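# Place the black pot upright inside the middle upper cabinet

## Task

Put the black pot, standing upright, on the floor of the middle upper cabinet, pushed in deep enough that the cabinet doors would be able to close; do not disturb anything else. If the pot topples or ends up tilted, the task is failed.

## Robot and tools

ROBOT. An omnidirectional wheeled base carries a column about 1.7 m high. A carriage rides this column (lift_m) and holds two identical six-joint arms, left and right, each with a two-finger gripper. Arm bases sit roughly 0.57 m + lift_m above the floor; carriage parts extend about 0.15 m beneath them. A hand reaches up to 0.78 m from its shoulder but only about 0.38 m downward from the arm base. The hand is about 0.16 m long, 0.1 m wide (0.14 m opened); the wrist camera sticks out 0.11 m to one side of joint 6. Parked arm: joints 1-6 = 0, 0.05, 0.05, 1.45, 0, 0. Cameras: carriage_camera (fixed, forward, tilted ~20 degrees down), left_wrist_camera and right_wrist_camera (looking out past the fingertips). Images are 672x504 pixels.

FRAMES. Base frame: origin on the floor beneath the base centre, x forward, y left, z up, metres. left_hand and right_hand are reported in it, as the point between the finger pads, with quat_wxyz giving hand orientation (hand z along the fingers, fingers open along hand y; hand pointing straight up with joints 1, 5, 6 at 0 is (1,0,0,0)). base_odometry is in the frame the base had at scene start, built only from wheel rotation, so slip looks like travel; heading in rad, left positive, -3.142 to 3.142. Hand readings tend to sit above the true hand, especially at long reach.

TOOL move. One call = one action; every argument except cameras and blocking belongs to the action. An action contains base, joints, or both, plus optional speeds or min_time_s; its motions start together. base holds exactly one relative offset from where the base last reported itself: translate_m (forward +, -2 to 2 m), strafe_m (left +, -2 to 2 m) or rotate_rad (counter-clockwise +, -6.3 to 6.3 rad). joints is a single dictionary keyed by joint name with absolute targets, not offsets: lift_m 0 to 1 m; for each arm (prefix left_ or right_) joint1_rad -2.617 to 3.054 (yaw about vertical, 0 forward, + left), joint2_rad 0 to 3.141 (shoulder: 0 upper arm level backward, 1.57 vertical, 3.14 level forward), joint3_rad 0 to 3.141 (elbow, 0 folded, 3.14 straight), joint4_rad -1.57 to 1.57 (wrist pitch, + lifts fingertips), joint5_rad -1.57 to 1.57 (wrist yaw, + swings fingertips right), joint6_rad -2.094 to 2.094 (roll about finger axis, + clockwise seen from forearm), gripper_m 0 to 0.093 m pad gap. speeds gives per-action top speeds: translate_m and strafe_m 0.02-0.5 m/s, rotate_rad 0.05-1.57 rad/s, lift_m 0.08-0.27 m/s (default 0.25); others default to their maximum. min_time_s (0.1-8 s) is the minimum duration for arm and gripper motions; too small a value makes arms lurch and overshoot, 2 s or more keeps paths straighter. cameras: list from carriage_camera, left_wrist_camera, right_wrist_camera, or all; [] gives none. blocking true (default) returns once everything rests; false returns within about 0.5 s while motion continues, and a later move only overrides the parts it names. An unknown key invalidates a call; out-of-range values are refused. A move with no action just reports state, images and the scene number.

OTHER TOOLS. wait(seconds 0-10, cameras) lets time pass and reports state, ending early once running motions rest. stop(cameras) brakes all running motions (the base coasts a bit first); braked parts read stopped and may still press on contact. zoom_image(camera, region [x0,y0,x1,y1], at most 504x504 px) magnifies part of that camera's most recent image. finished_scene(scene = current scene number) ends the scene irreversibly; the pot must remain in place unaided.

RESULTS. The move line reads done when all motions finished, otherwise the worst status. base_status and joint_status: done, moving, off_target (rested short, may keep pushing), contact_stop or time_out (unrequested stop; target dropped, and following move/wait/finished_scene calls in that reply are skipped), not_followed (an arm command was withheld because arms would come too close; to recover, resend one arm its current readings with joint 1 turned away, then the other in a later call). A refused call also cancels the rest of the reply. on_its_own lists uncommanded behaviour. motor_effort gives percent load per motor, peak in brackets; a lift effort that keeps dropping while lowering means a hand or load is resting on something. Joint torques, gripper readings (a firm grip reads slightly below the object width; an empty closed gripper reads 0-0.003) and MOTOR HOT / OVER-TEMPERATURE FAULT lines also appear.

CAUTIONS. The scene keeps running while you think. Park arms when not working: stretched or loaded arms overheat, and at 100 °C the arm goes limp for 30-60 s, dropping anything held. Base drives do not notice the arms and may bend them against things. The robot can tip over: avoid a high carriage with outstretched or loaded arms, pulling on held fixtures, and sudden stops; after a blocked drive, back off about 0.2 m. Never let the arms collide or press on each other. Do not drop the pot, release it while it moves, slam or hit furniture, or push hard. Loose objects may occasionally be nudged by outside forces. To release, command a gap well above the reading.

Each tool is called after ">>>" by a JSON object that holds its "fn" and its "kwargs".

## Session

>>> {"fn": "move", "kwargs": {}}

Scene clock: 0.00 s.
Joint torques (N m): no reading
base_odometry: x=+0.000 y=+0.000 heading=+0.000
base_status: not commanded
joint_positions: lift_m=+0.300 left_joint1_rad=+0.011 left_joint2_rad=+0.066 left_joint3_rad=+0.024 left_joint4_rad=+1.484 left_joint5_rad=+0.006 left_joint6_rad=-0.041 left_gripper_m=+0.09396 right_joint1_rad=+0.001 right_joint2_rad=+0.046 right_joint3_rad=+0.056 right_joint4_rad=+1.494 right_joint5_rad=+0.030 right_joint6_rad=+0.014 right_gripper_m=+0.09396
joint_status: not commanded
motor_effort: lift_m=+23 drive_wheels=-3
left_hand: x=+0.2583 y=+0.3029 z=+1.3008 quat_wxyz=(+0.998, +0.001, +0.064, -0.015) (m; base frame)
right_hand: x=+0.2398 y=-0.3087 z=+1.3097 quat_wxyz=(+0.999, +0.015, +0.033, +0.007) (m; base frame)
pictures: carriage_camera, left_wrist_camera, right_wrist_camera

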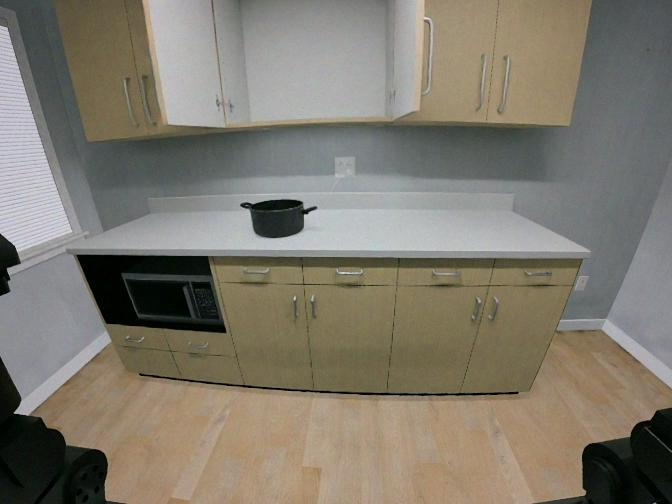

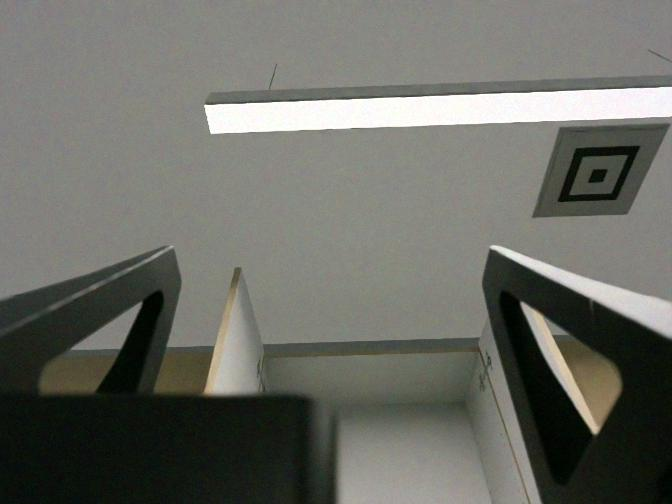

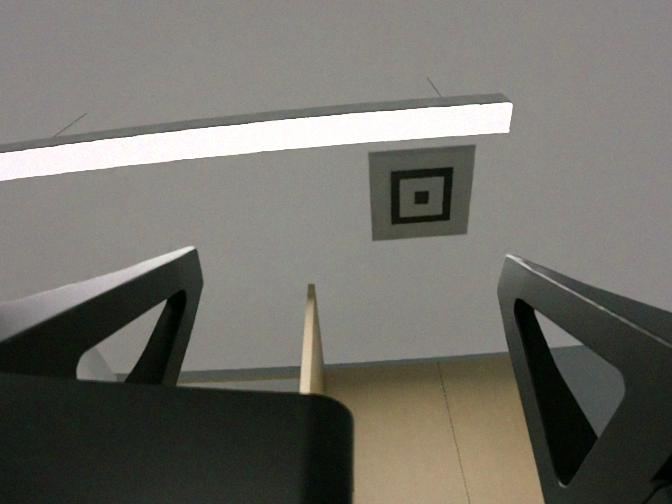

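>>> {"fn": "move", "kwargs": {"joints": {"left_joint2_rad": 1.3, "left_joint3_rad": 1.3, "left_joint4_rad": 0.0, "right_joint2_rad": 1.57, "right_joint3_rad": 1.3, "right_joint4_rad": 0.3}, "min_time_s": 3, "cameras": ["all"]}}

>>> {"fn": "zoom_image", "kwargs": {"camera": "carriage_camera", "region": [200, 150, 400, 270]}}

Scene clock: 10.73 s.
Joint torques (N m): left_arm=[-0.05 -5.55 9.76 2.41 0.05 0.04] | right_arm=[-0.1 -7.87 9.51 1.98 -0.02 -0.01]
move: done
base_odometry: x=+0.000 y=+0.000 heading=+0.000
base_status: not commanded
joint_positions: lift_m=+0.300 left_joint1_rad=+0.011 left_joint2_rad=+1.295 left_joint3_rad=+1.268 left_joint4_rad=+0.002 left_joint5_rad=+0.006 left_joint6_rad=-0.041 left_gripper_m=+0.09396 right_joint1_rad=+0.001 right_joint2_rad=+1.565 right_joint3_rad=+1.264 right_joint4_rad=+0.303 right_joint5_rad=+0.030 right_joint6_rad=+0.014 right_gripper_m=+0.09396
joint_status: all done
motor_effort: lift_m=+23(23) drive_wheels=-3(4)
left_hand: x=+0.6654 y=+0.3074 z=+1.2886 quat_wxyz=(+0.698, -0.017, +0.716, -0.012) (m; base frame)
right_hand: x=+0.7410 y=-0.3082 z=+1.2369 quat_wxyz=(+0.708, +0.015, +0.706, -0.005) (m; base frame)
pictures: carriage_camera, left_wrist_camera, right_wrist_camera

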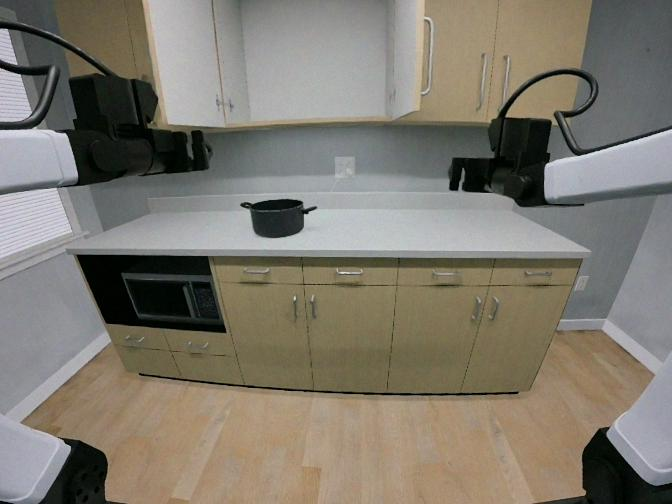

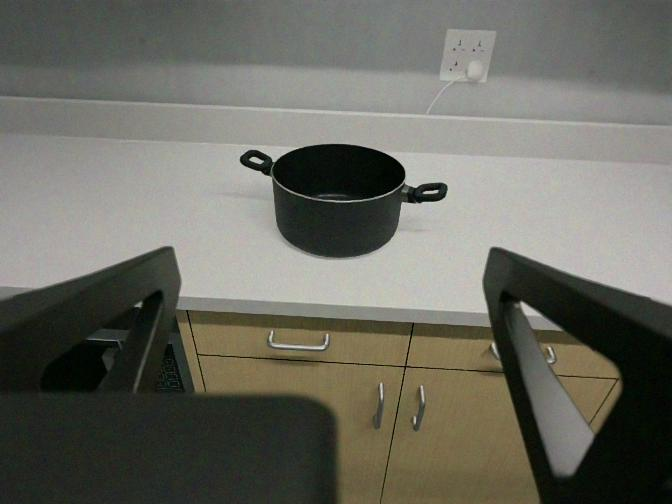

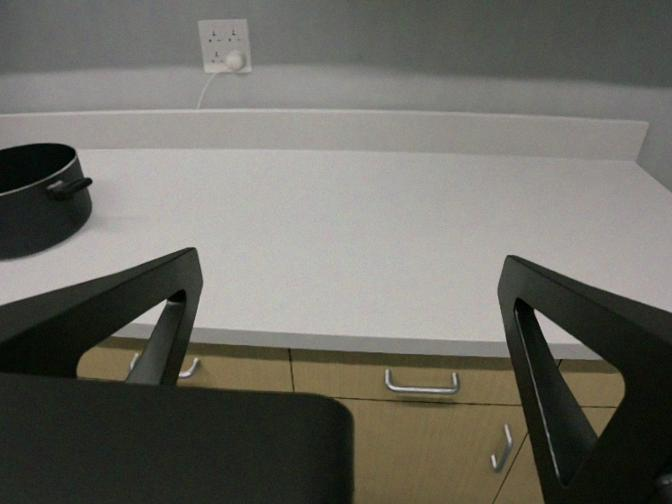

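Scaled by 2.520 from the camera's 672x504 image, which has a finer 960x720 frame.

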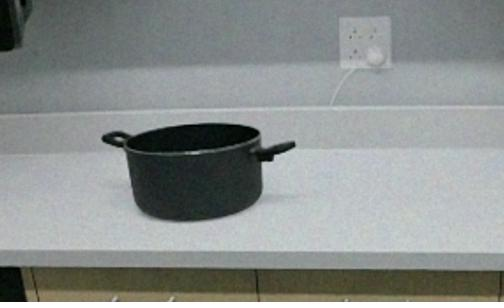

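>>> {"fn": "move", "kwargs": {"joints": {"left_joint1_rad": 0, "left_joint2_rad": 0.05, "left_joint3_rad": 0.05, "left_joint4_rad": 1.45, "left_joint5_rad": 0, "left_joint6_rad": 0, "right_joint1_rad": 0, "right_joint2_rad": 0.05, "right_joint3_rad": 0.05, "right_joint4_rad": 1.45, "right_joint5_rad": 0, "right_joint6_rad": 0}, "min_time_s": 3, "cameras": ["carriage_camera"]}}

>>> {"fn": "zoom_image", "kwargs": {"camera": "carriage_camera", "region": [50, 0, 350, 250]}}

>>> {"fn": "zoom_image", "kwargs": {"camera": "carriage_camera", "region": [350, 0, 650, 250]}}

>>> {"fn": "move", "kwargs": {"base": {"translate_m": 0.3}, "cameras": ["carriage_camera"]}}

>>> {"fn": "zoom_image", "kwargs": {"camera": "carriage_camera", "region": [200, 180, 400, 300]}}

>>> {"fn": "zoom_image", "kwargs": {"camera": "carriage_camera", "region": [50, 0, 350, 250]}}

>>> {"fn": "zoom_image", "kwargs": {"camera": "carriage_camera", "region": [350, 0, 650, 250]}}

Scene clock: 18.63 s.
Joint torques (N m): left_arm=[-0.68 3.52 4.49 0.04 -0.02 0.14] | right_arm=[-0.16 3.73 4.31 -0.13 -0.21 -0.15]
move: done
base_odometry: x=+0.000 y=+0.000 heading=+0.000
base_status: not commanded
joint_positions: lift_m=+0.300 left_joint1_rad=+0.007 left_joint2_rad=+0.056 left_joint3_rad=+0.054 left_joint4_rad=+1.434 left_joint5_rad=+0.006 left_joint6_rad=-0.011 left_gripper_m=+0.09396 right_joint1_rad=+0.001 right_joint2_rad=+0.055 right_joint3_rad=+0.057 right_joint4_rad=+1.439 right_joint5_rad=+0.015 right_joint6_rad=+0.013 right_gripper_m=+0.09396
joint_status: all done
motor_effort: lift_m=+23(23) drive_wheels=-2(3)
left_hand: x=+0.2583 y=+0.3027 z=+1.3076 quat_wxyz=(+0.998, +0.002, +0.069, -0.002) (m; base frame)
right_hand: x=+0.2561 y=-0.3061 z=+1.3087 quat_wxyz=(+0.998, +0.008, +0.065, +0.007) (m; base frame)
pictures: carriage_camera

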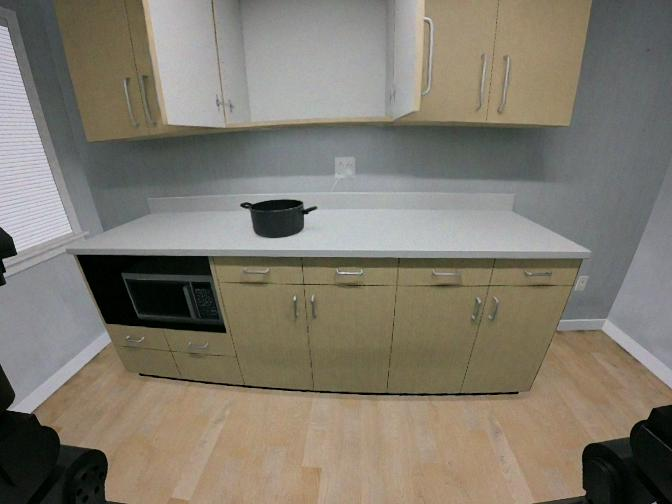

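Scaled by 1.680 from the camera's 672x504 image, which has a finer 960x720 frame.

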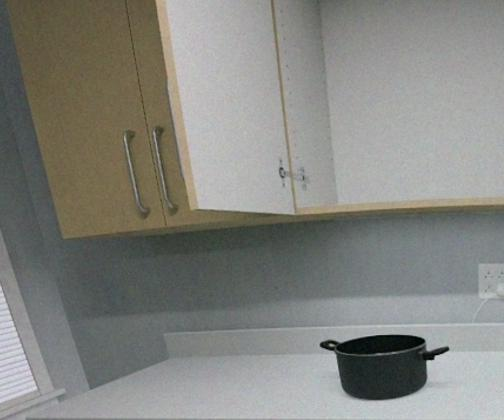

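Scaled by 1.680 from the camera's 672x504 image, which has a finer 960x720 frame.

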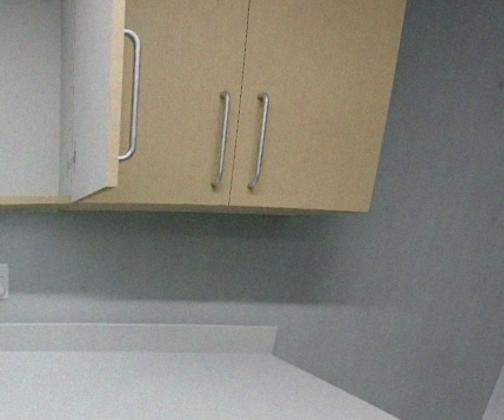

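Scene clock: 21.10 s.
Joint torques (N m): left_arm=[-0.65 3.58 4.46 -0.06 -0.04 0.15] | right_arm=[-0.16 3.78 4.33 -0.2 -0.18 -0.14]
move: done
base_odometry: x=+0.300 y=+0.000 heading=-0.001
base_status: done
joint_positions: lift_m=+0.300 left_joint1_rad=+0.007 left_joint2_rad=+0.056 left_joint3_rad=+0.054 left_joint4_rad=+1.442 left_joint5_rad=+0.006 left_joint6_rad=-0.011 left_gripper_m=+0.09396 right_joint1_rad=+0.001 right_joint2_rad=+0.055 right_joint3_rad=+0.057 right_joint4_rad=+1.446 right_joint5_rad=+0.012 right_joint6_rad=+0.013 right_gripper_m=+0.09396
joint_status: not commanded
motor_effort: lift_m=+23(23) drive_wheels=-5(10)
left_hand: x=+0.2563 y=+0.3027 z=+1.3079 quat_wxyz=(+0.998, +0.002, +0.065, -0.002) (m; base frame)
right_hand: x=+0.2543 y=-0.3056 z=+1.3089 quat_wxyz=(+0.998, +0.007, +0.061, +0.006) (m; base frame)
pictures: carriage_camera

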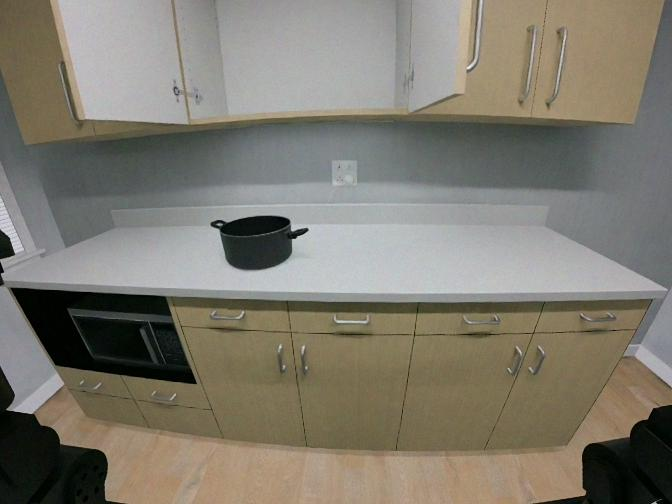

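Scaled by 2.520 from the camera's 672x504 image, which has a finer 960x720 frame.

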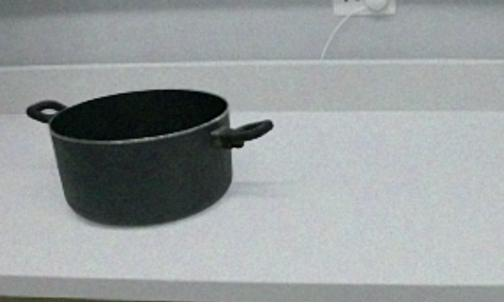

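Scaled by 1.680 from the camera's 672x504 image, which has a finer 960x720 frame.

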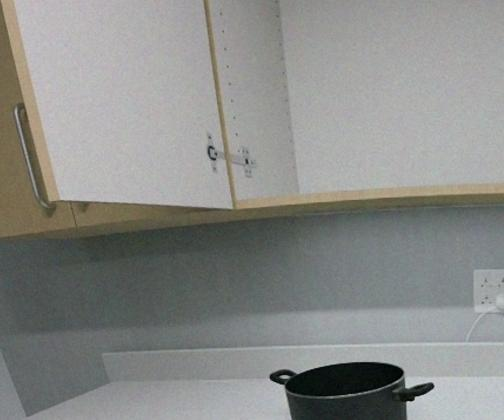

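Scaled by 1.680 from the camera's 672x504 image, which has a finer 960x720 frame.

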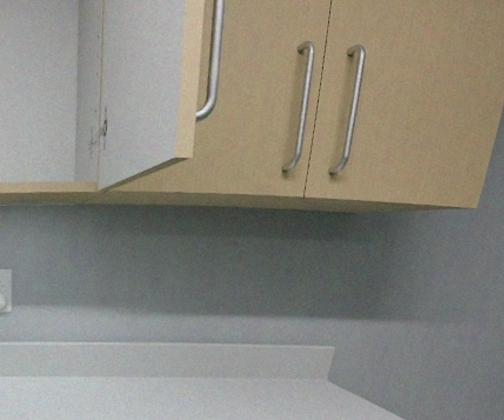

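>>> {"fn": "move", "kwargs": {"base": {"strafe_m": 0.265}, "joints": {"lift_m": 0.4}, "speeds": {"strafe_m": 0.2}, "cameras": ["carriage_camera"]}}

>>> {"fn": "move", "kwargs": {"joints": {"left_joint1_rad": 0, "left_joint2_rad": 1.3, "left_joint3_rad": 1.3, "left_joint4_rad": 0, "left_joint5_rad": 0, "left_joint6_rad": -1.35, "right_joint1_rad": 0, "right_joint2_rad": 1.3, "right_joint3_rad": 1.3, "right_joint4_rad": 0, "right_joint5_rad": 0, "right_joint6_rad": 1.35}, "min_time_s": 3, "cameras": ["all"]}}

>>> {"fn": "move", "kwargs": {"joints": {"left_joint1_rad": 0, "left_joint5_rad": 0.4, "right_joint5_rad": -0.4}, "min_time_s": 1, "cameras": ["all"]}}

Scene clock: 35.10 s.
Joint torques (N m): left_arm=[-0.59 4 5.01 -0.06 -0.04 0.14] | right_arm=[-0.06 4.14 4.89 -0.2 -0.16 -0.15]
move: done
base_odometry: x=+0.300 y=+0.265 heading=-0.001
base_status: done
joint_positions: lift_m=+0.400 left_joint1_rad=+0.005 left_joint2_rad=+0.051 left_joint3_rad=+0.048 left_joint4_rad=+1.442 left_joint5_rad=+0.006 left_joint6_rad=-0.011 left_gripper_m=+0.09396 right_joint1_rad=+0.001 right_joint2_rad=+0.051 right_joint3_rad=+0.051 right_joint4_rad=+1.446 right_joint5_rad=+0.012 right_joint6_rad=+0.013 right_gripper_m=+0.09396
joint_status: all done
motor_effort: lift_m=+23(28) drive_wheels=-4(8)
left_hand: x=+0.2568 y=+0.3027 z=+1.4063 quat_wxyz=(+0.998, +0.002, +0.066, -0.003) (m; base frame)
right_hand: x=+0.2549 y=-0.3055 z=+1.4071 quat_wxyz=(+0.998, +0.006, +0.062, +0.006) (m; base frame)
pictures: carriage_camera

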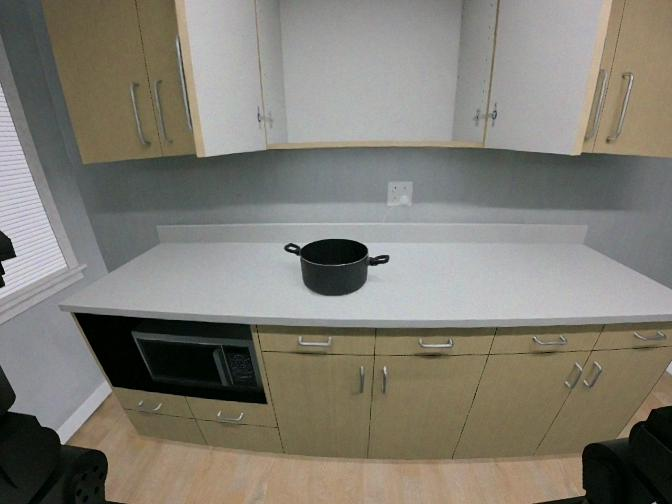

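Scene clock: 38.43 s.
Joint torques (N m): left_arm=[-0.62 -5.6 9.73 2.41 -0.02 -0.02] | right_arm=[-0.17 -4.92 9.37 1.98 -0.16 0.06]
move: done
base_odometry: x=+0.300 y=+0.265 heading=-0.001
base_status: not commanded
joint_positions: lift_m=+0.400 left_joint1_rad=+0.005 left_joint2_rad=+1.296 left_joint3_rad=+1.268 left_joint4_rad=+0.002 left_joint5_rad=+0.006 left_joint6_rad=-1.338 left_gripper_m=+0.09398 right_joint1_rad=+0.001 right_joint2_rad=+1.296 right_joint3_rad=+1.264 right_joint4_rad=+0.003 right_joint5_rad=+0.012 right_joint6_rad=+1.336 right_gripper_m=+0.09396
joint_status: all done
motor_effort: lift_m=+23(23) drive_wheels=-4(5)
left_hand: x=+0.6655 y=+0.3049 z=+1.3885 quat_wxyz=(+0.547, -0.444, +0.562, -0.433) (m; base frame)
right_hand: x=+0.6657 y=-0.3052 z=+1.3869 quat_wxyz=(+0.550, +0.447, +0.560, +0.429) (m; base frame)
pictures: carriage_camera, left_wrist_camera, right_wrist_camera

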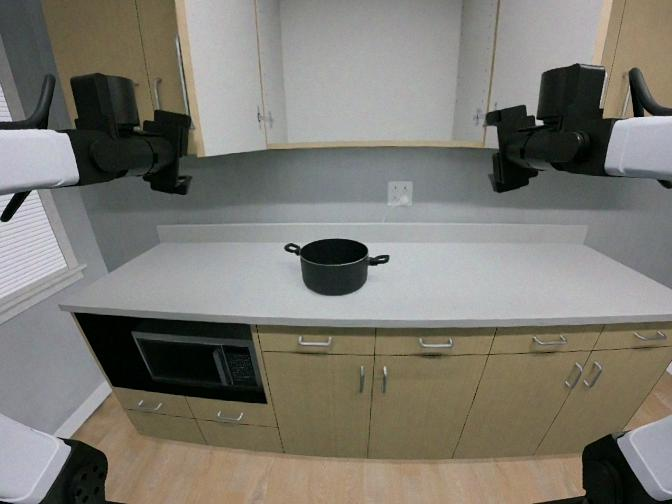

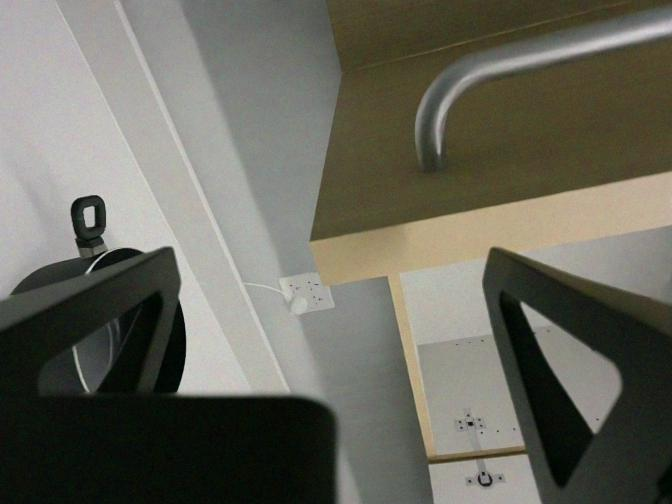

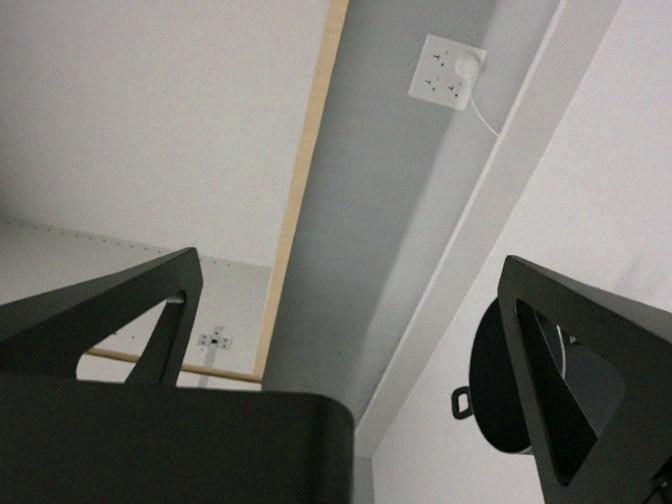

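Scene clock: 39.87 s.
Joint torques (N m): left_arm=[-0.58 -5.5 9.7 2.38 0.17 -0.01] | right_arm=[-0.16 -4.93 9.39 1.99 -0.18 0.04]
move: done
base_odometry: x=+0.300 y=+0.265 heading=-0.001
base_status: not commanded
joint_positions: lift_m=+0.400 left_joint1_rad=+0.005 left_joint2_rad=+1.296 left_joint3_rad=+1.268 left_joint4_rad=+0.001 left_joint5_rad=+0.386 left_joint6_rad=-1.339 left_gripper_m=+0.09398 right_joint1_rad=+0.001 right_joint2_rad=+1.296 right_joint3_rad=+1.264 right_joint4_rad=+0.002 right_joint5_rad=-0.384 right_joint6_rad=+1.337 right_gripper_m=+0.09396
joint_status: all done
motor_effort: lift_m=+23(23) drive_wheels=-3(4)
left_hand: x=+0.6530 y=+0.2404 z=+1.3885 quat_wxyz=(+0.453, -0.333, +0.633, -0.531) (m; base frame)
right_hand: x=+0.6529 y=-0.2379 z=+1.3870 quat_wxyz=(+0.452, +0.332, +0.635, +0.531) (m; base frame)
pictures: carriage_camera, left_wrist_camera, right_wrist_camera

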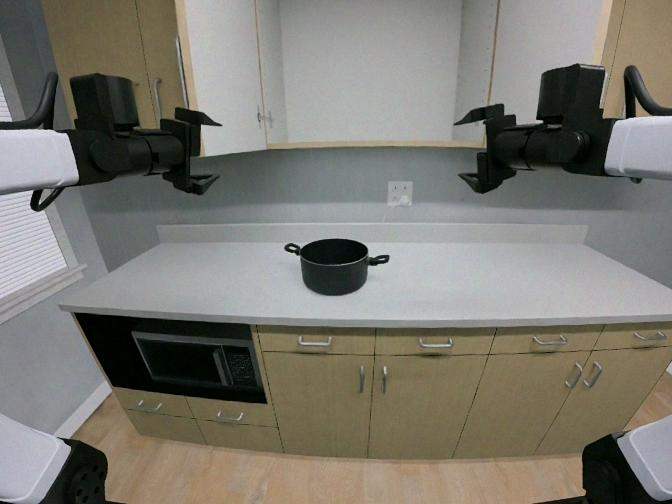

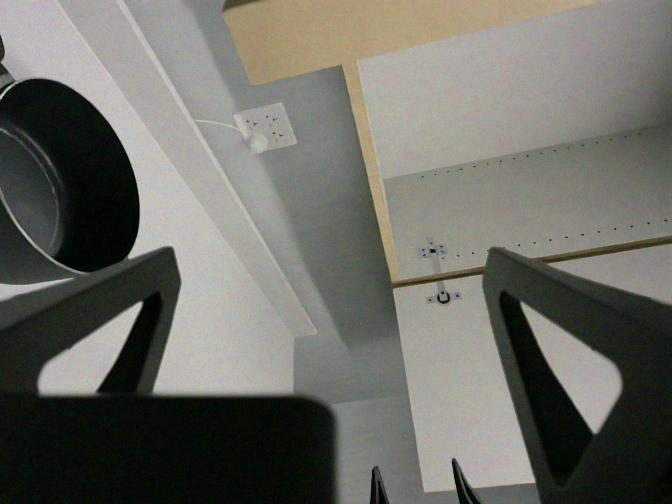

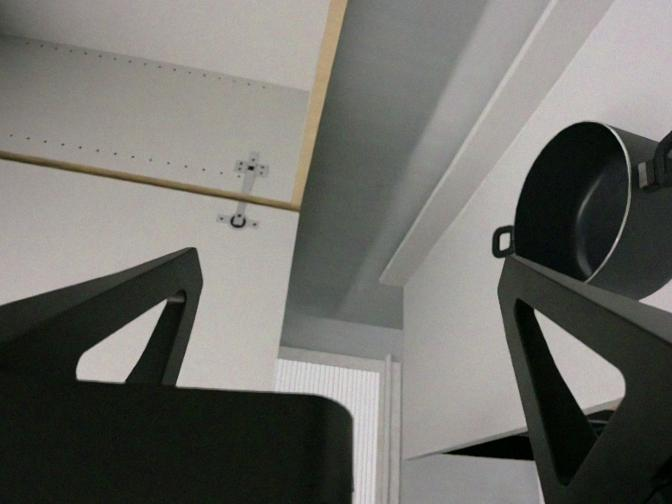

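>>> {"fn": "move", "kwargs": {"joints": {"lift_m": 0.5, "left_joint1_rad": -0.281, "left_joint2_rad": 2.729, "left_joint3_rad": 1.824, "left_joint4_rad": 0.9055, "left_joint5_rad": -0.281, "left_joint6_rad": -1.35, "right_joint1_rad": 0.344, "right_joint2_rad": 2.481, "right_joint3_rad": 1.243, "right_joint4_rad": 1.238, "right_joint5_rad": 0.344, "right_joint6_rad": 1.35}, "min_time_s": 4, "cameras": ["all"]}}

Scene clock: 48.73 s.
Joint torques (N m): left_arm=[-0.66 -16.65 8.25 2.72 -0.11 0] | right_arm=[0.27 -12.98 3.85 2.14 0.15 0.05]
move: done
base_odometry: x=+0.300 y=+0.265 heading=-0.001
base_status: not commanded
joint_positions: lift_m=+0.500 left_joint1_rad=-0.275 left_joint2_rad=+2.722 left_joint3_rad=+1.797 left_joint4_rad=+0.874 left_joint5_rad=-0.268 left_joint6_rad=-1.340 left_gripper_m=+0.09398 right_joint1_rad=+0.339 right_joint2_rad=+2.475 right_joint3_rad=+1.253 right_joint4_rad=+1.218 right_joint5_rad=+0.328 right_joint6_rad=+1.338 right_gripper_m=+0.09396
joint_status: all done
motor_effort: lift_m=+22(28) drive_wheels=-3(8)
left_hand: x=+0.9070 y=+0.1582 z=+1.1234 quat_wxyz=(+0.542, -0.444, +0.572, -0.426) (m; base frame)
right_hand: x=+0.8131 y=-0.1549 z=+1.1402 quat_wxyz=(+0.552, +0.436, +0.558, +0.440) (m; base frame)
pictures: carriage_camera, left_wrist_camera, right_wrist_camera

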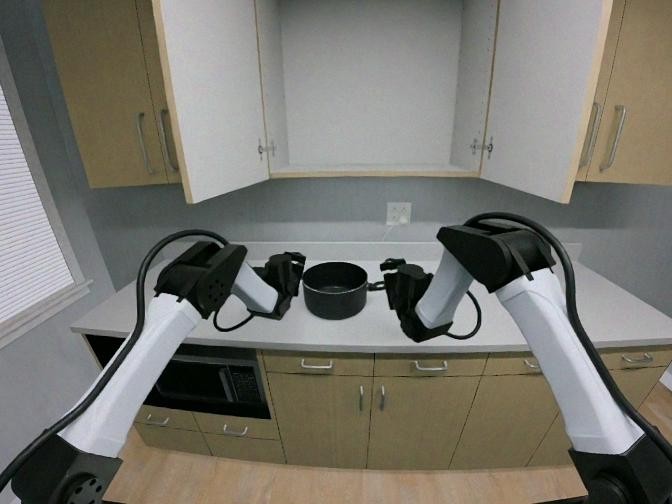

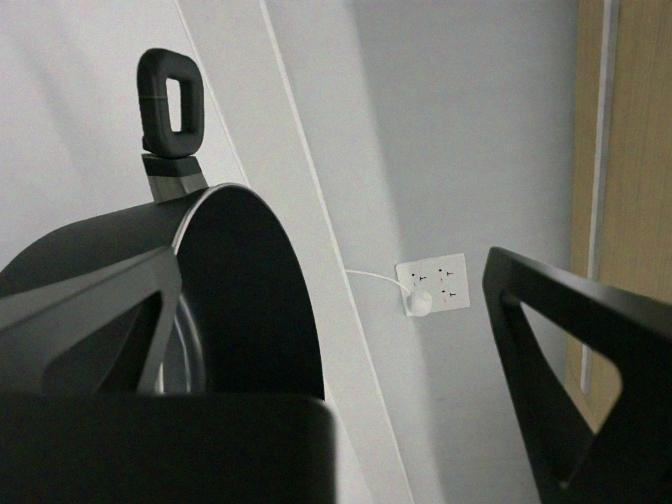

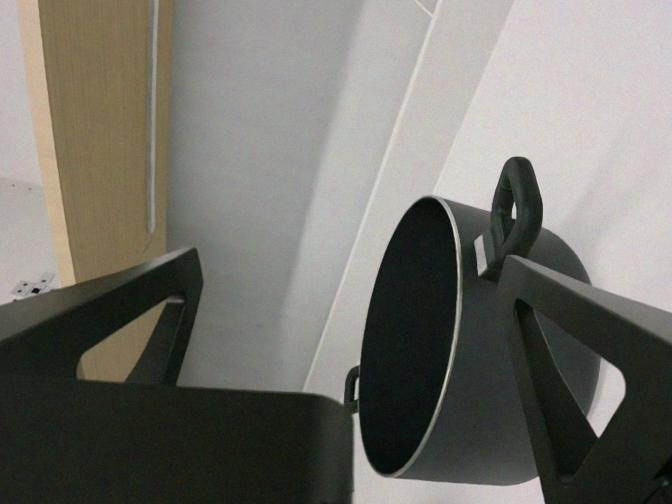

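>>> {"fn": "move", "kwargs": {"joints": {"lift_m": 0.415, "left_joint1_rad": -0.281, "left_joint2_rad": 2.729, "left_joint3_rad": 1.85, "left_joint4_rad": 0.935, "left_joint5_rad": -0.281}, "cameras": ["all"]}}

Scene clock: 53.40 s.
Joint torques (N m): left_arm=[-0.68 -18.91 7.3 2.56 -0.08 0] | right_arm=[0.29 -14.46 4.46 2.08 0.16 0.03]
move: done
base_odometry: x=+0.300 y=+0.265 heading=-0.001
base_status: not commanded
joint_positions: lift_m=+0.415 left_joint1_rad=-0.275 left_joint2_rad=+2.744 left_joint3_rad=+1.834 left_joint4_rad=+0.916 left_joint5_rad=-0.270 left_joint6_rad=-1.340 left_gripper_m=+0.09398 right_joint1_rad=+0.339 right_joint2_rad=+2.490 right_joint3_rad=+1.244 right_joint4_rad=+1.225 right_joint5_rad=+0.331 right_joint6_rad=+1.339 right_gripper_m=+0.09396
joint_status: all done
motor_effort: lift_m=+22(22) drive_wheels=-2(3)
left_hand: x=+0.9117 y=+0.1573 z=+1.0496 quat_wxyz=(+0.554, -0.437, +0.554, -0.442) (m; base frame)
right_hand: x=+0.8106 y=-0.1562 z=+1.0448 quat_wxyz=(+0.549, +0.439, +0.563, +0.435) (m; base frame)
pictures: carriage_camera, left_wrist_camera, right_wrist_camera

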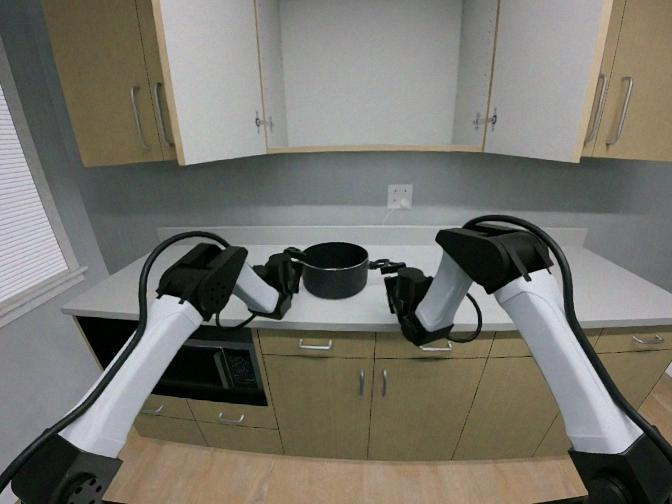

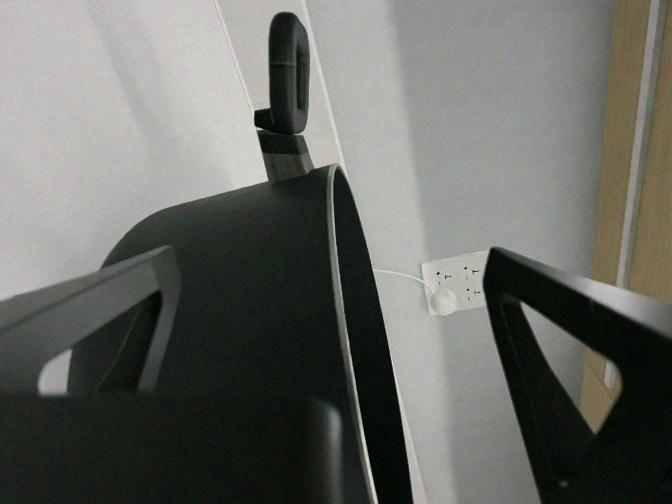

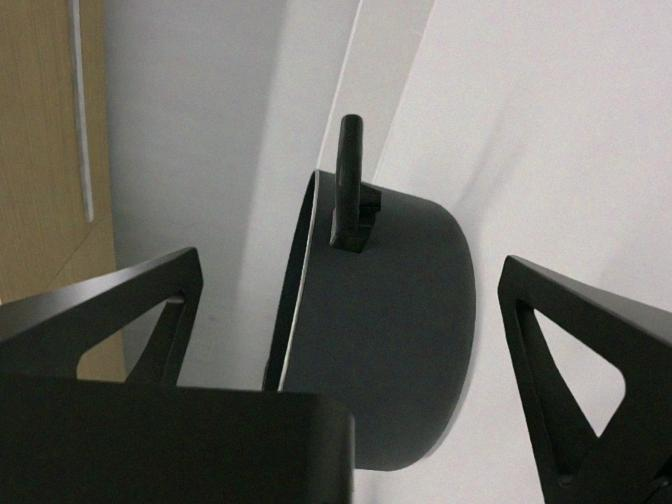

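>>> {"fn": "move", "kwargs": {"base": {"strafe_m": 0.023}, "joints": {"lift_m": 0.406, "left_joint2_rad": 2.753, "left_joint3_rad": 1.85, "left_joint4_rad": 0.945}, "speeds": {"strafe_m": 0.05}, "cameras": ["left_wrist_camera", "right_wrist_camera"]}}

>>> {"fn": "move", "kwargs": {"base": {"translate_m": 0.08}, "speeds": {"translate_m": 0.05}, "cameras": ["all"]}}

Scene clock: 56.13 s.
Joint torques (N m): left_arm=[-0.35 -17.98 7.17 2.56 -0.07 0] | right_arm=[-0.09 -14.94 4.46 2.05 0.13 0.01]
move: done
base_odometry: x=+0.300 y=+0.288 heading=-0.001
base_status: done
joint_positions: lift_m=+0.406 left_joint1_rad=-0.279 left_joint2_rad=+2.759 left_joint3_rad=+1.835 left_joint4_rad=+0.928 left_joint5_rad=-0.271 left_joint6_rad=-1.341 left_gripper_m=+0.09398 right_joint1_rad=+0.343 right_joint2_rad=+2.493 right_joint3_rad=+1.244 right_joint4_rad=+1.227 right_joint5_rad=+0.333 right_joint6_rad=+1.339 right_gripper_m=+0.09396
joint_status: all done
motor_effort: lift_m=+21(22) drive_wheels=-3(6)
left_hand: x=+0.9104 y=+0.1551 z=+1.0338 quat_wxyz=(+0.553, -0.437, +0.555, -0.442) (m; base frame)
right_hand: x=+0.8098 y=-0.1539 z=+1.0345 quat_wxyz=(+0.548, +0.438, +0.564, +0.435) (m; base frame)
pictures: left_wrist_camera, right_wrist_camera

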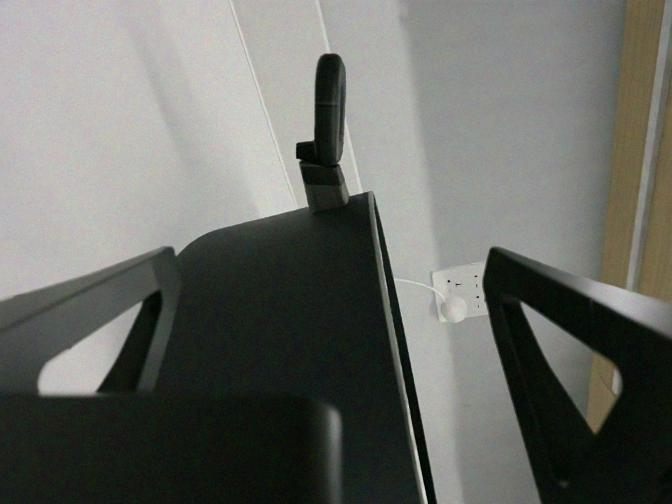

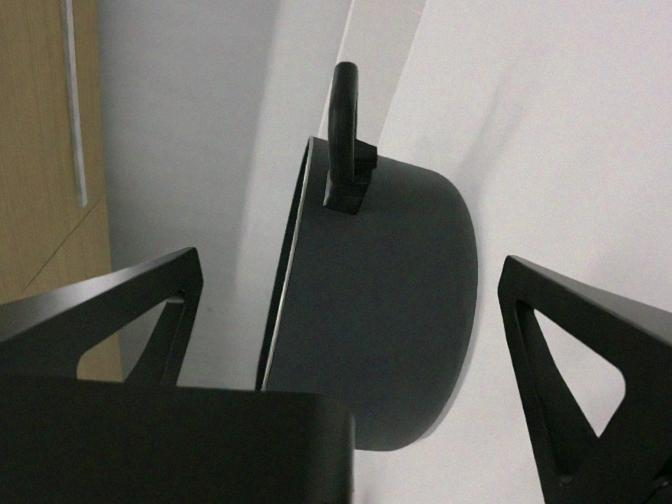

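Scene clock: 58.23 s.
Joint torques (N m): left_arm=[-0.34 -17.98 7.16 2.55 -0.05 0.01] | right_arm=[-0.1 -14.82 4.49 2.08 0.14 0.03]
move: done
base_odometry: x=+0.380 y=+0.288 heading=+0.000
base_status: done
joint_positions: lift_m=+0.406 left_joint1_rad=-0.279 left_joint2_rad=+2.759 left_joint3_rad=+1.835 left_joint4_rad=+0.928 left_joint5_rad=-0.271 left_joint6_rad=-1.341 left_gripper_m=+0.09398 right_joint1_rad=+0.343 right_joint2_rad=+2.493 right_joint3_rad=+1.244 right_joint4_rad=+1.227 right_joint5_rad=+0.333 right_joint6_rad=+1.339 right_gripper_m=+0.09396
joint_status: not commanded
motor_effort: lift_m=+21(21) drive_wheels=-6(11)
left_hand: x=+0.9104 y=+0.1548 z=+1.0338 quat_wxyz=(+0.553, -0.437, +0.555, -0.443) (m; base frame)
right_hand: x=+0.8098 y=-0.1539 z=+1.0345 quat_wxyz=(+0.548, +0.438, +0.564, +0.435) (m; base frame)
pictures: carriage_camera, left_wrist_camera, right_wrist_camera

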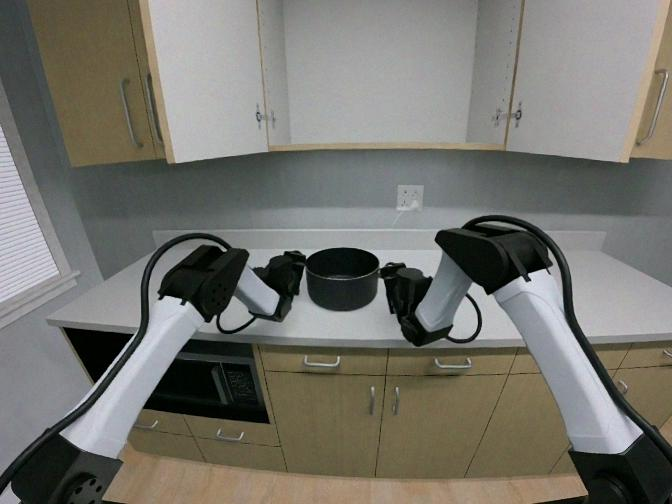

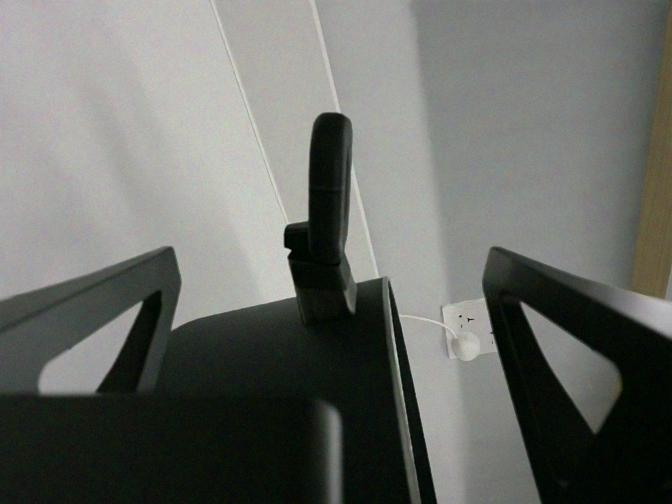

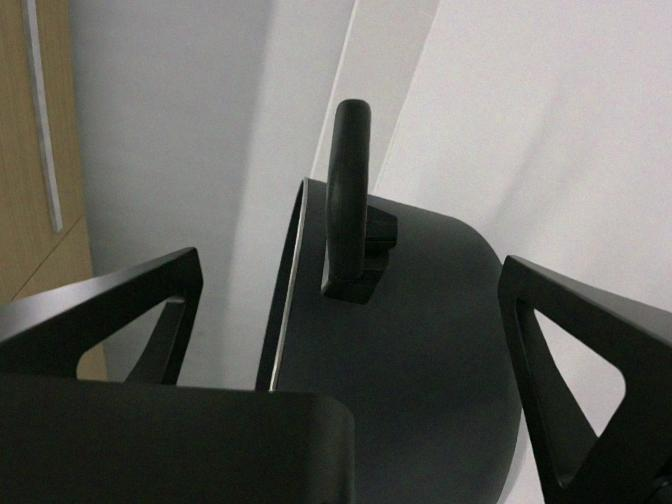

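>>> {"fn": "move", "kwargs": {"base": {"translate_m": 0.05}, "speeds": {"translate_m": 0.05}, "cameras": ["all"]}}

Scene clock: 60.40 s.
Joint torques (N m): left_arm=[-0.28 -18.02 7.12 2.53 0.03 0.02] | right_arm=[-0.12 -14.74 4.45 2.04 0.13 0.03]
move: done
base_odometry: x=+0.430 y=+0.288 heading=+0.001
base_status: done
joint_positions: lift_m=+0.406 left_joint1_rad=-0.280 left_joint2_rad=+2.759 left_joint3_rad=+1.835 left_joint4_rad=+0.928 left_joint5_rad=-0.280 left_joint6_rad=-1.342 left_gripper_m=+0.09398 right_joint1_rad=+0.343 right_joint2_rad=+2.493 right_joint3_rad=+1.244 right_joint4_rad=+1.227 right_joint5_rad=+0.333 right_joint6_rad=+1.339 right_gripper_m=+0.09396
joint_status: not commanded
motor_effort: lift_m=+21(21) drive_wheels=-6(9)
left_hand: x=+0.9103 y=+0.1561 z=+1.0338 quat_wxyz=(+0.555, -0.439, +0.553, -0.440) (m; base frame)
right_hand: x=+0.8098 y=-0.1540 z=+1.0345 quat_wxyz=(+0.548, +0.439, +0.564, +0.435) (m; base frame)
pictures: carriage_camera, left_wrist_camera, right_wrist_camera

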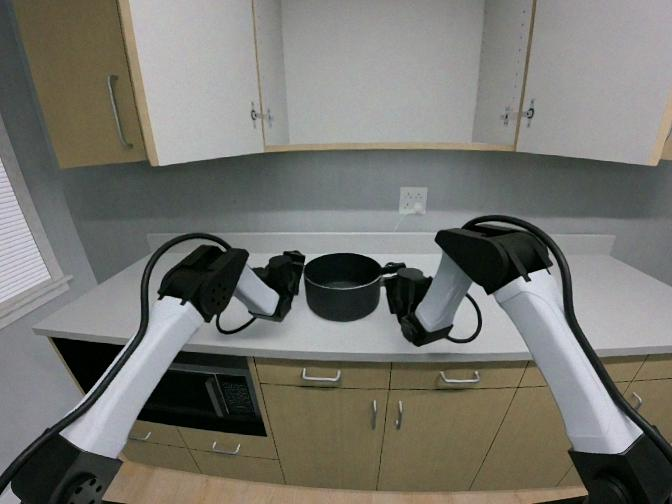

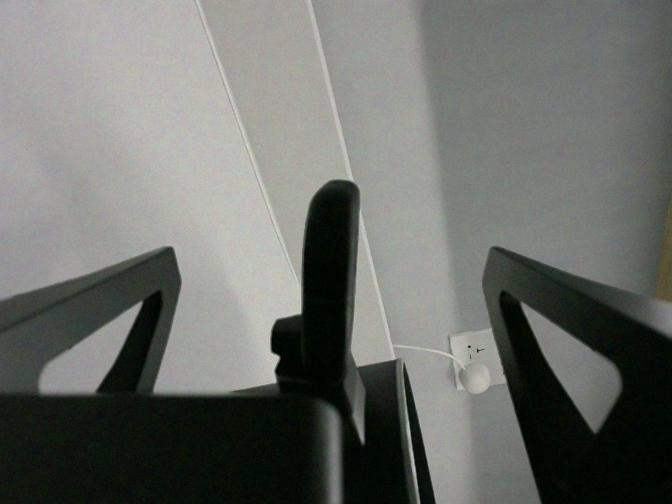

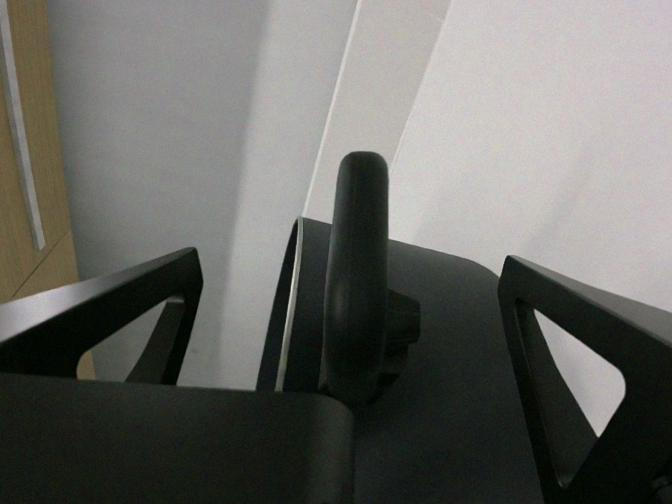

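>>> {"fn": "move", "kwargs": {"base": {"translate_m": 0.01}, "speeds": {"translate_m": 0.03}}}

>>> {"fn": "move", "kwargs": {"joints": {"left_gripper_m": 0.024, "right_gripper_m": 0.024}, "min_time_s": 2, "cameras": ["left_wrist_camera", "right_wrist_camera"]}}

Scene clock: 62.50 s.
Joint torques (N m): left_arm=[-0.2 -17.95 7.17 2.51 0.04 0.02] | right_arm=[-0.02 -14.8 4.44 2.05 0.13 0.04]
move: done
base_odometry: x=+0.440 y=+0.288 heading=+0.001
base_status: done
joint_positions: lift_m=+0.406 left_joint1_rad=-0.280 left_joint2_rad=+2.759 left_joint3_rad=+1.835 left_joint4_rad=+0.930 left_joint5_rad=-0.282 left_joint6_rad=-1.342 left_gripper_m=+0.09398 right_joint1_rad=+0.343 right_joint2_rad=+2.493 right_joint3_rad=+1.244 right_joint4_rad=+1.228 right_joint5_rad=+0.333 right_joint6_rad=+1.339 right_gripper_m=+0.09396
joint_status: not commanded
motor_effort: lift_m=+21(21) drive_wheels=+0(9)
left_hand: x=+0.9103 y=+0.1564 z=+1.0344 quat_wxyz=(+0.556, -0.439, +0.551, -0.441) (m; base frame)
right_hand: x=+0.8098 y=-0.1540 z=+1.0346 quat_wxyz=(+0.548, +0.438, +0.564, +0.435) (m; base frame)
pictures: none

Scene clock: 64.80 s.
Joint torques (N m): left_arm=[-0.24 -17.92 7.12 2.69 0.09 0.02] | right_arm=[-0.08 -14.72 4.42 2.39 0.09 0.02]
move: done
base_odometry: x=+0.440 y=+0.288 heading=+0.001
base_status: not commanded
joint_positions: lift_m=+0.406 left_joint1_rad=-0.280 left_joint2_rad=+2.759 left_joint3_rad=+1.835 left_joint4_rad=+0.915 left_joint5_rad=-0.286 left_joint6_rad=-1.342 left_gripper_m=+0.02416 right_joint1_rad=+0.343 right_joint2_rad=+2.493 right_joint3_rad=+1.244 right_joint4_rad=+1.196 right_joint5_rad=+0.338 right_joint6_rad=+1.339 right_gripper_m=+0.02414
joint_status: all done
motor_effort: lift_m=+21(21) drive_wheels=+0(6)
left_hand: x=+0.9103 y=+0.1572 z=+1.0307 quat_wxyz=(+0.553, -0.443, +0.555, -0.435) (m; base frame)
right_hand: x=+0.8095 y=-0.1548 z=+1.0271 quat_wxyz=(+0.543, +0.443, +0.573, +0.424) (m; base frame)
pictures: left_wrist_camera, right_wrist_camera

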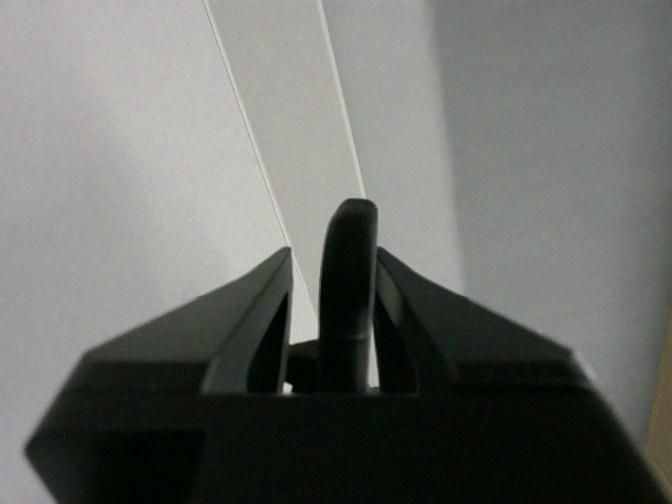

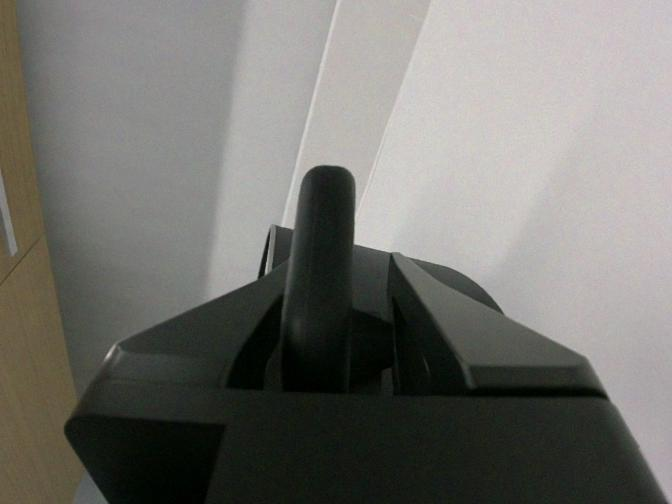

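>>> {"fn": "move", "kwargs": {"joints": {"lift_m": 0.409, "left_joint4_rad": 0.955, "right_joint4_rad": 1.255}, "min_time_s": 1, "cameras": ["left_wrist_camera", "right_wrist_camera"]}}

Scene clock: 67.67 s.
Joint torques (N m): left_arm=[-0.24 -18.14 7.2 2.85 0.06 0.02] | right_arm=[-0.03 -14.86 4.42 2.68 0.09 0.04]
move: off_target
base_odometry: x=+0.440 y=+0.288 heading=+0.001
base_status: not commanded
joint_positions: lift_m=+0.409 left_joint1_rad=-0.279 left_joint2_rad=+2.761 left_joint3_rad=+1.835 left_joint4_rad=+0.911 left_joint5_rad=-0.287 left_joint6_rad=-1.342 left_gripper_m=+0.02414 right_joint1_rad=+0.343 right_joint2_rad=+2.494 right_joint3_rad=+1.243 right_joint4_rad=+1.188 right_joint5_rad=+0.338 right_joint6_rad=+1.339 right_gripper_m=+0.02414
joint_status: left_joint4_rad off_target (ended at +0.911, target +0.955); right_joint4_rad off_target (ended at +1.188, target +1.255); the others done
motor_effort: lift_m=+25(27) drive_wheels=-4(6)
left_hand: x=+0.9103 y=+0.1576 z=+1.0313 quat_wxyz=(+0.552, -0.444, +0.557, -0.433) (m; base frame)
right_hand: x=+0.8093 y=-0.1549 z=+1.0273 quat_wxyz=(+0.541, +0.444, +0.576, +0.422) (m; base frame)
pictures: left_wrist_camera, right_wrist_camera

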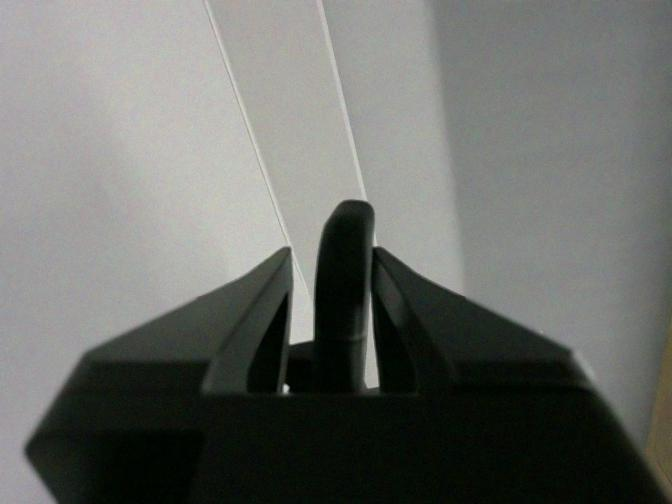

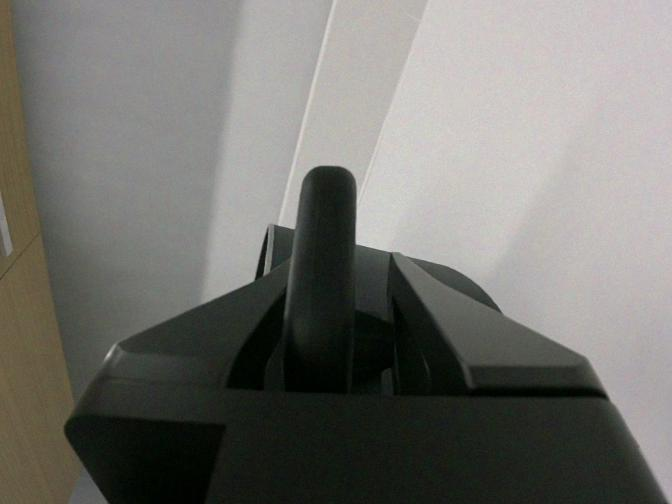

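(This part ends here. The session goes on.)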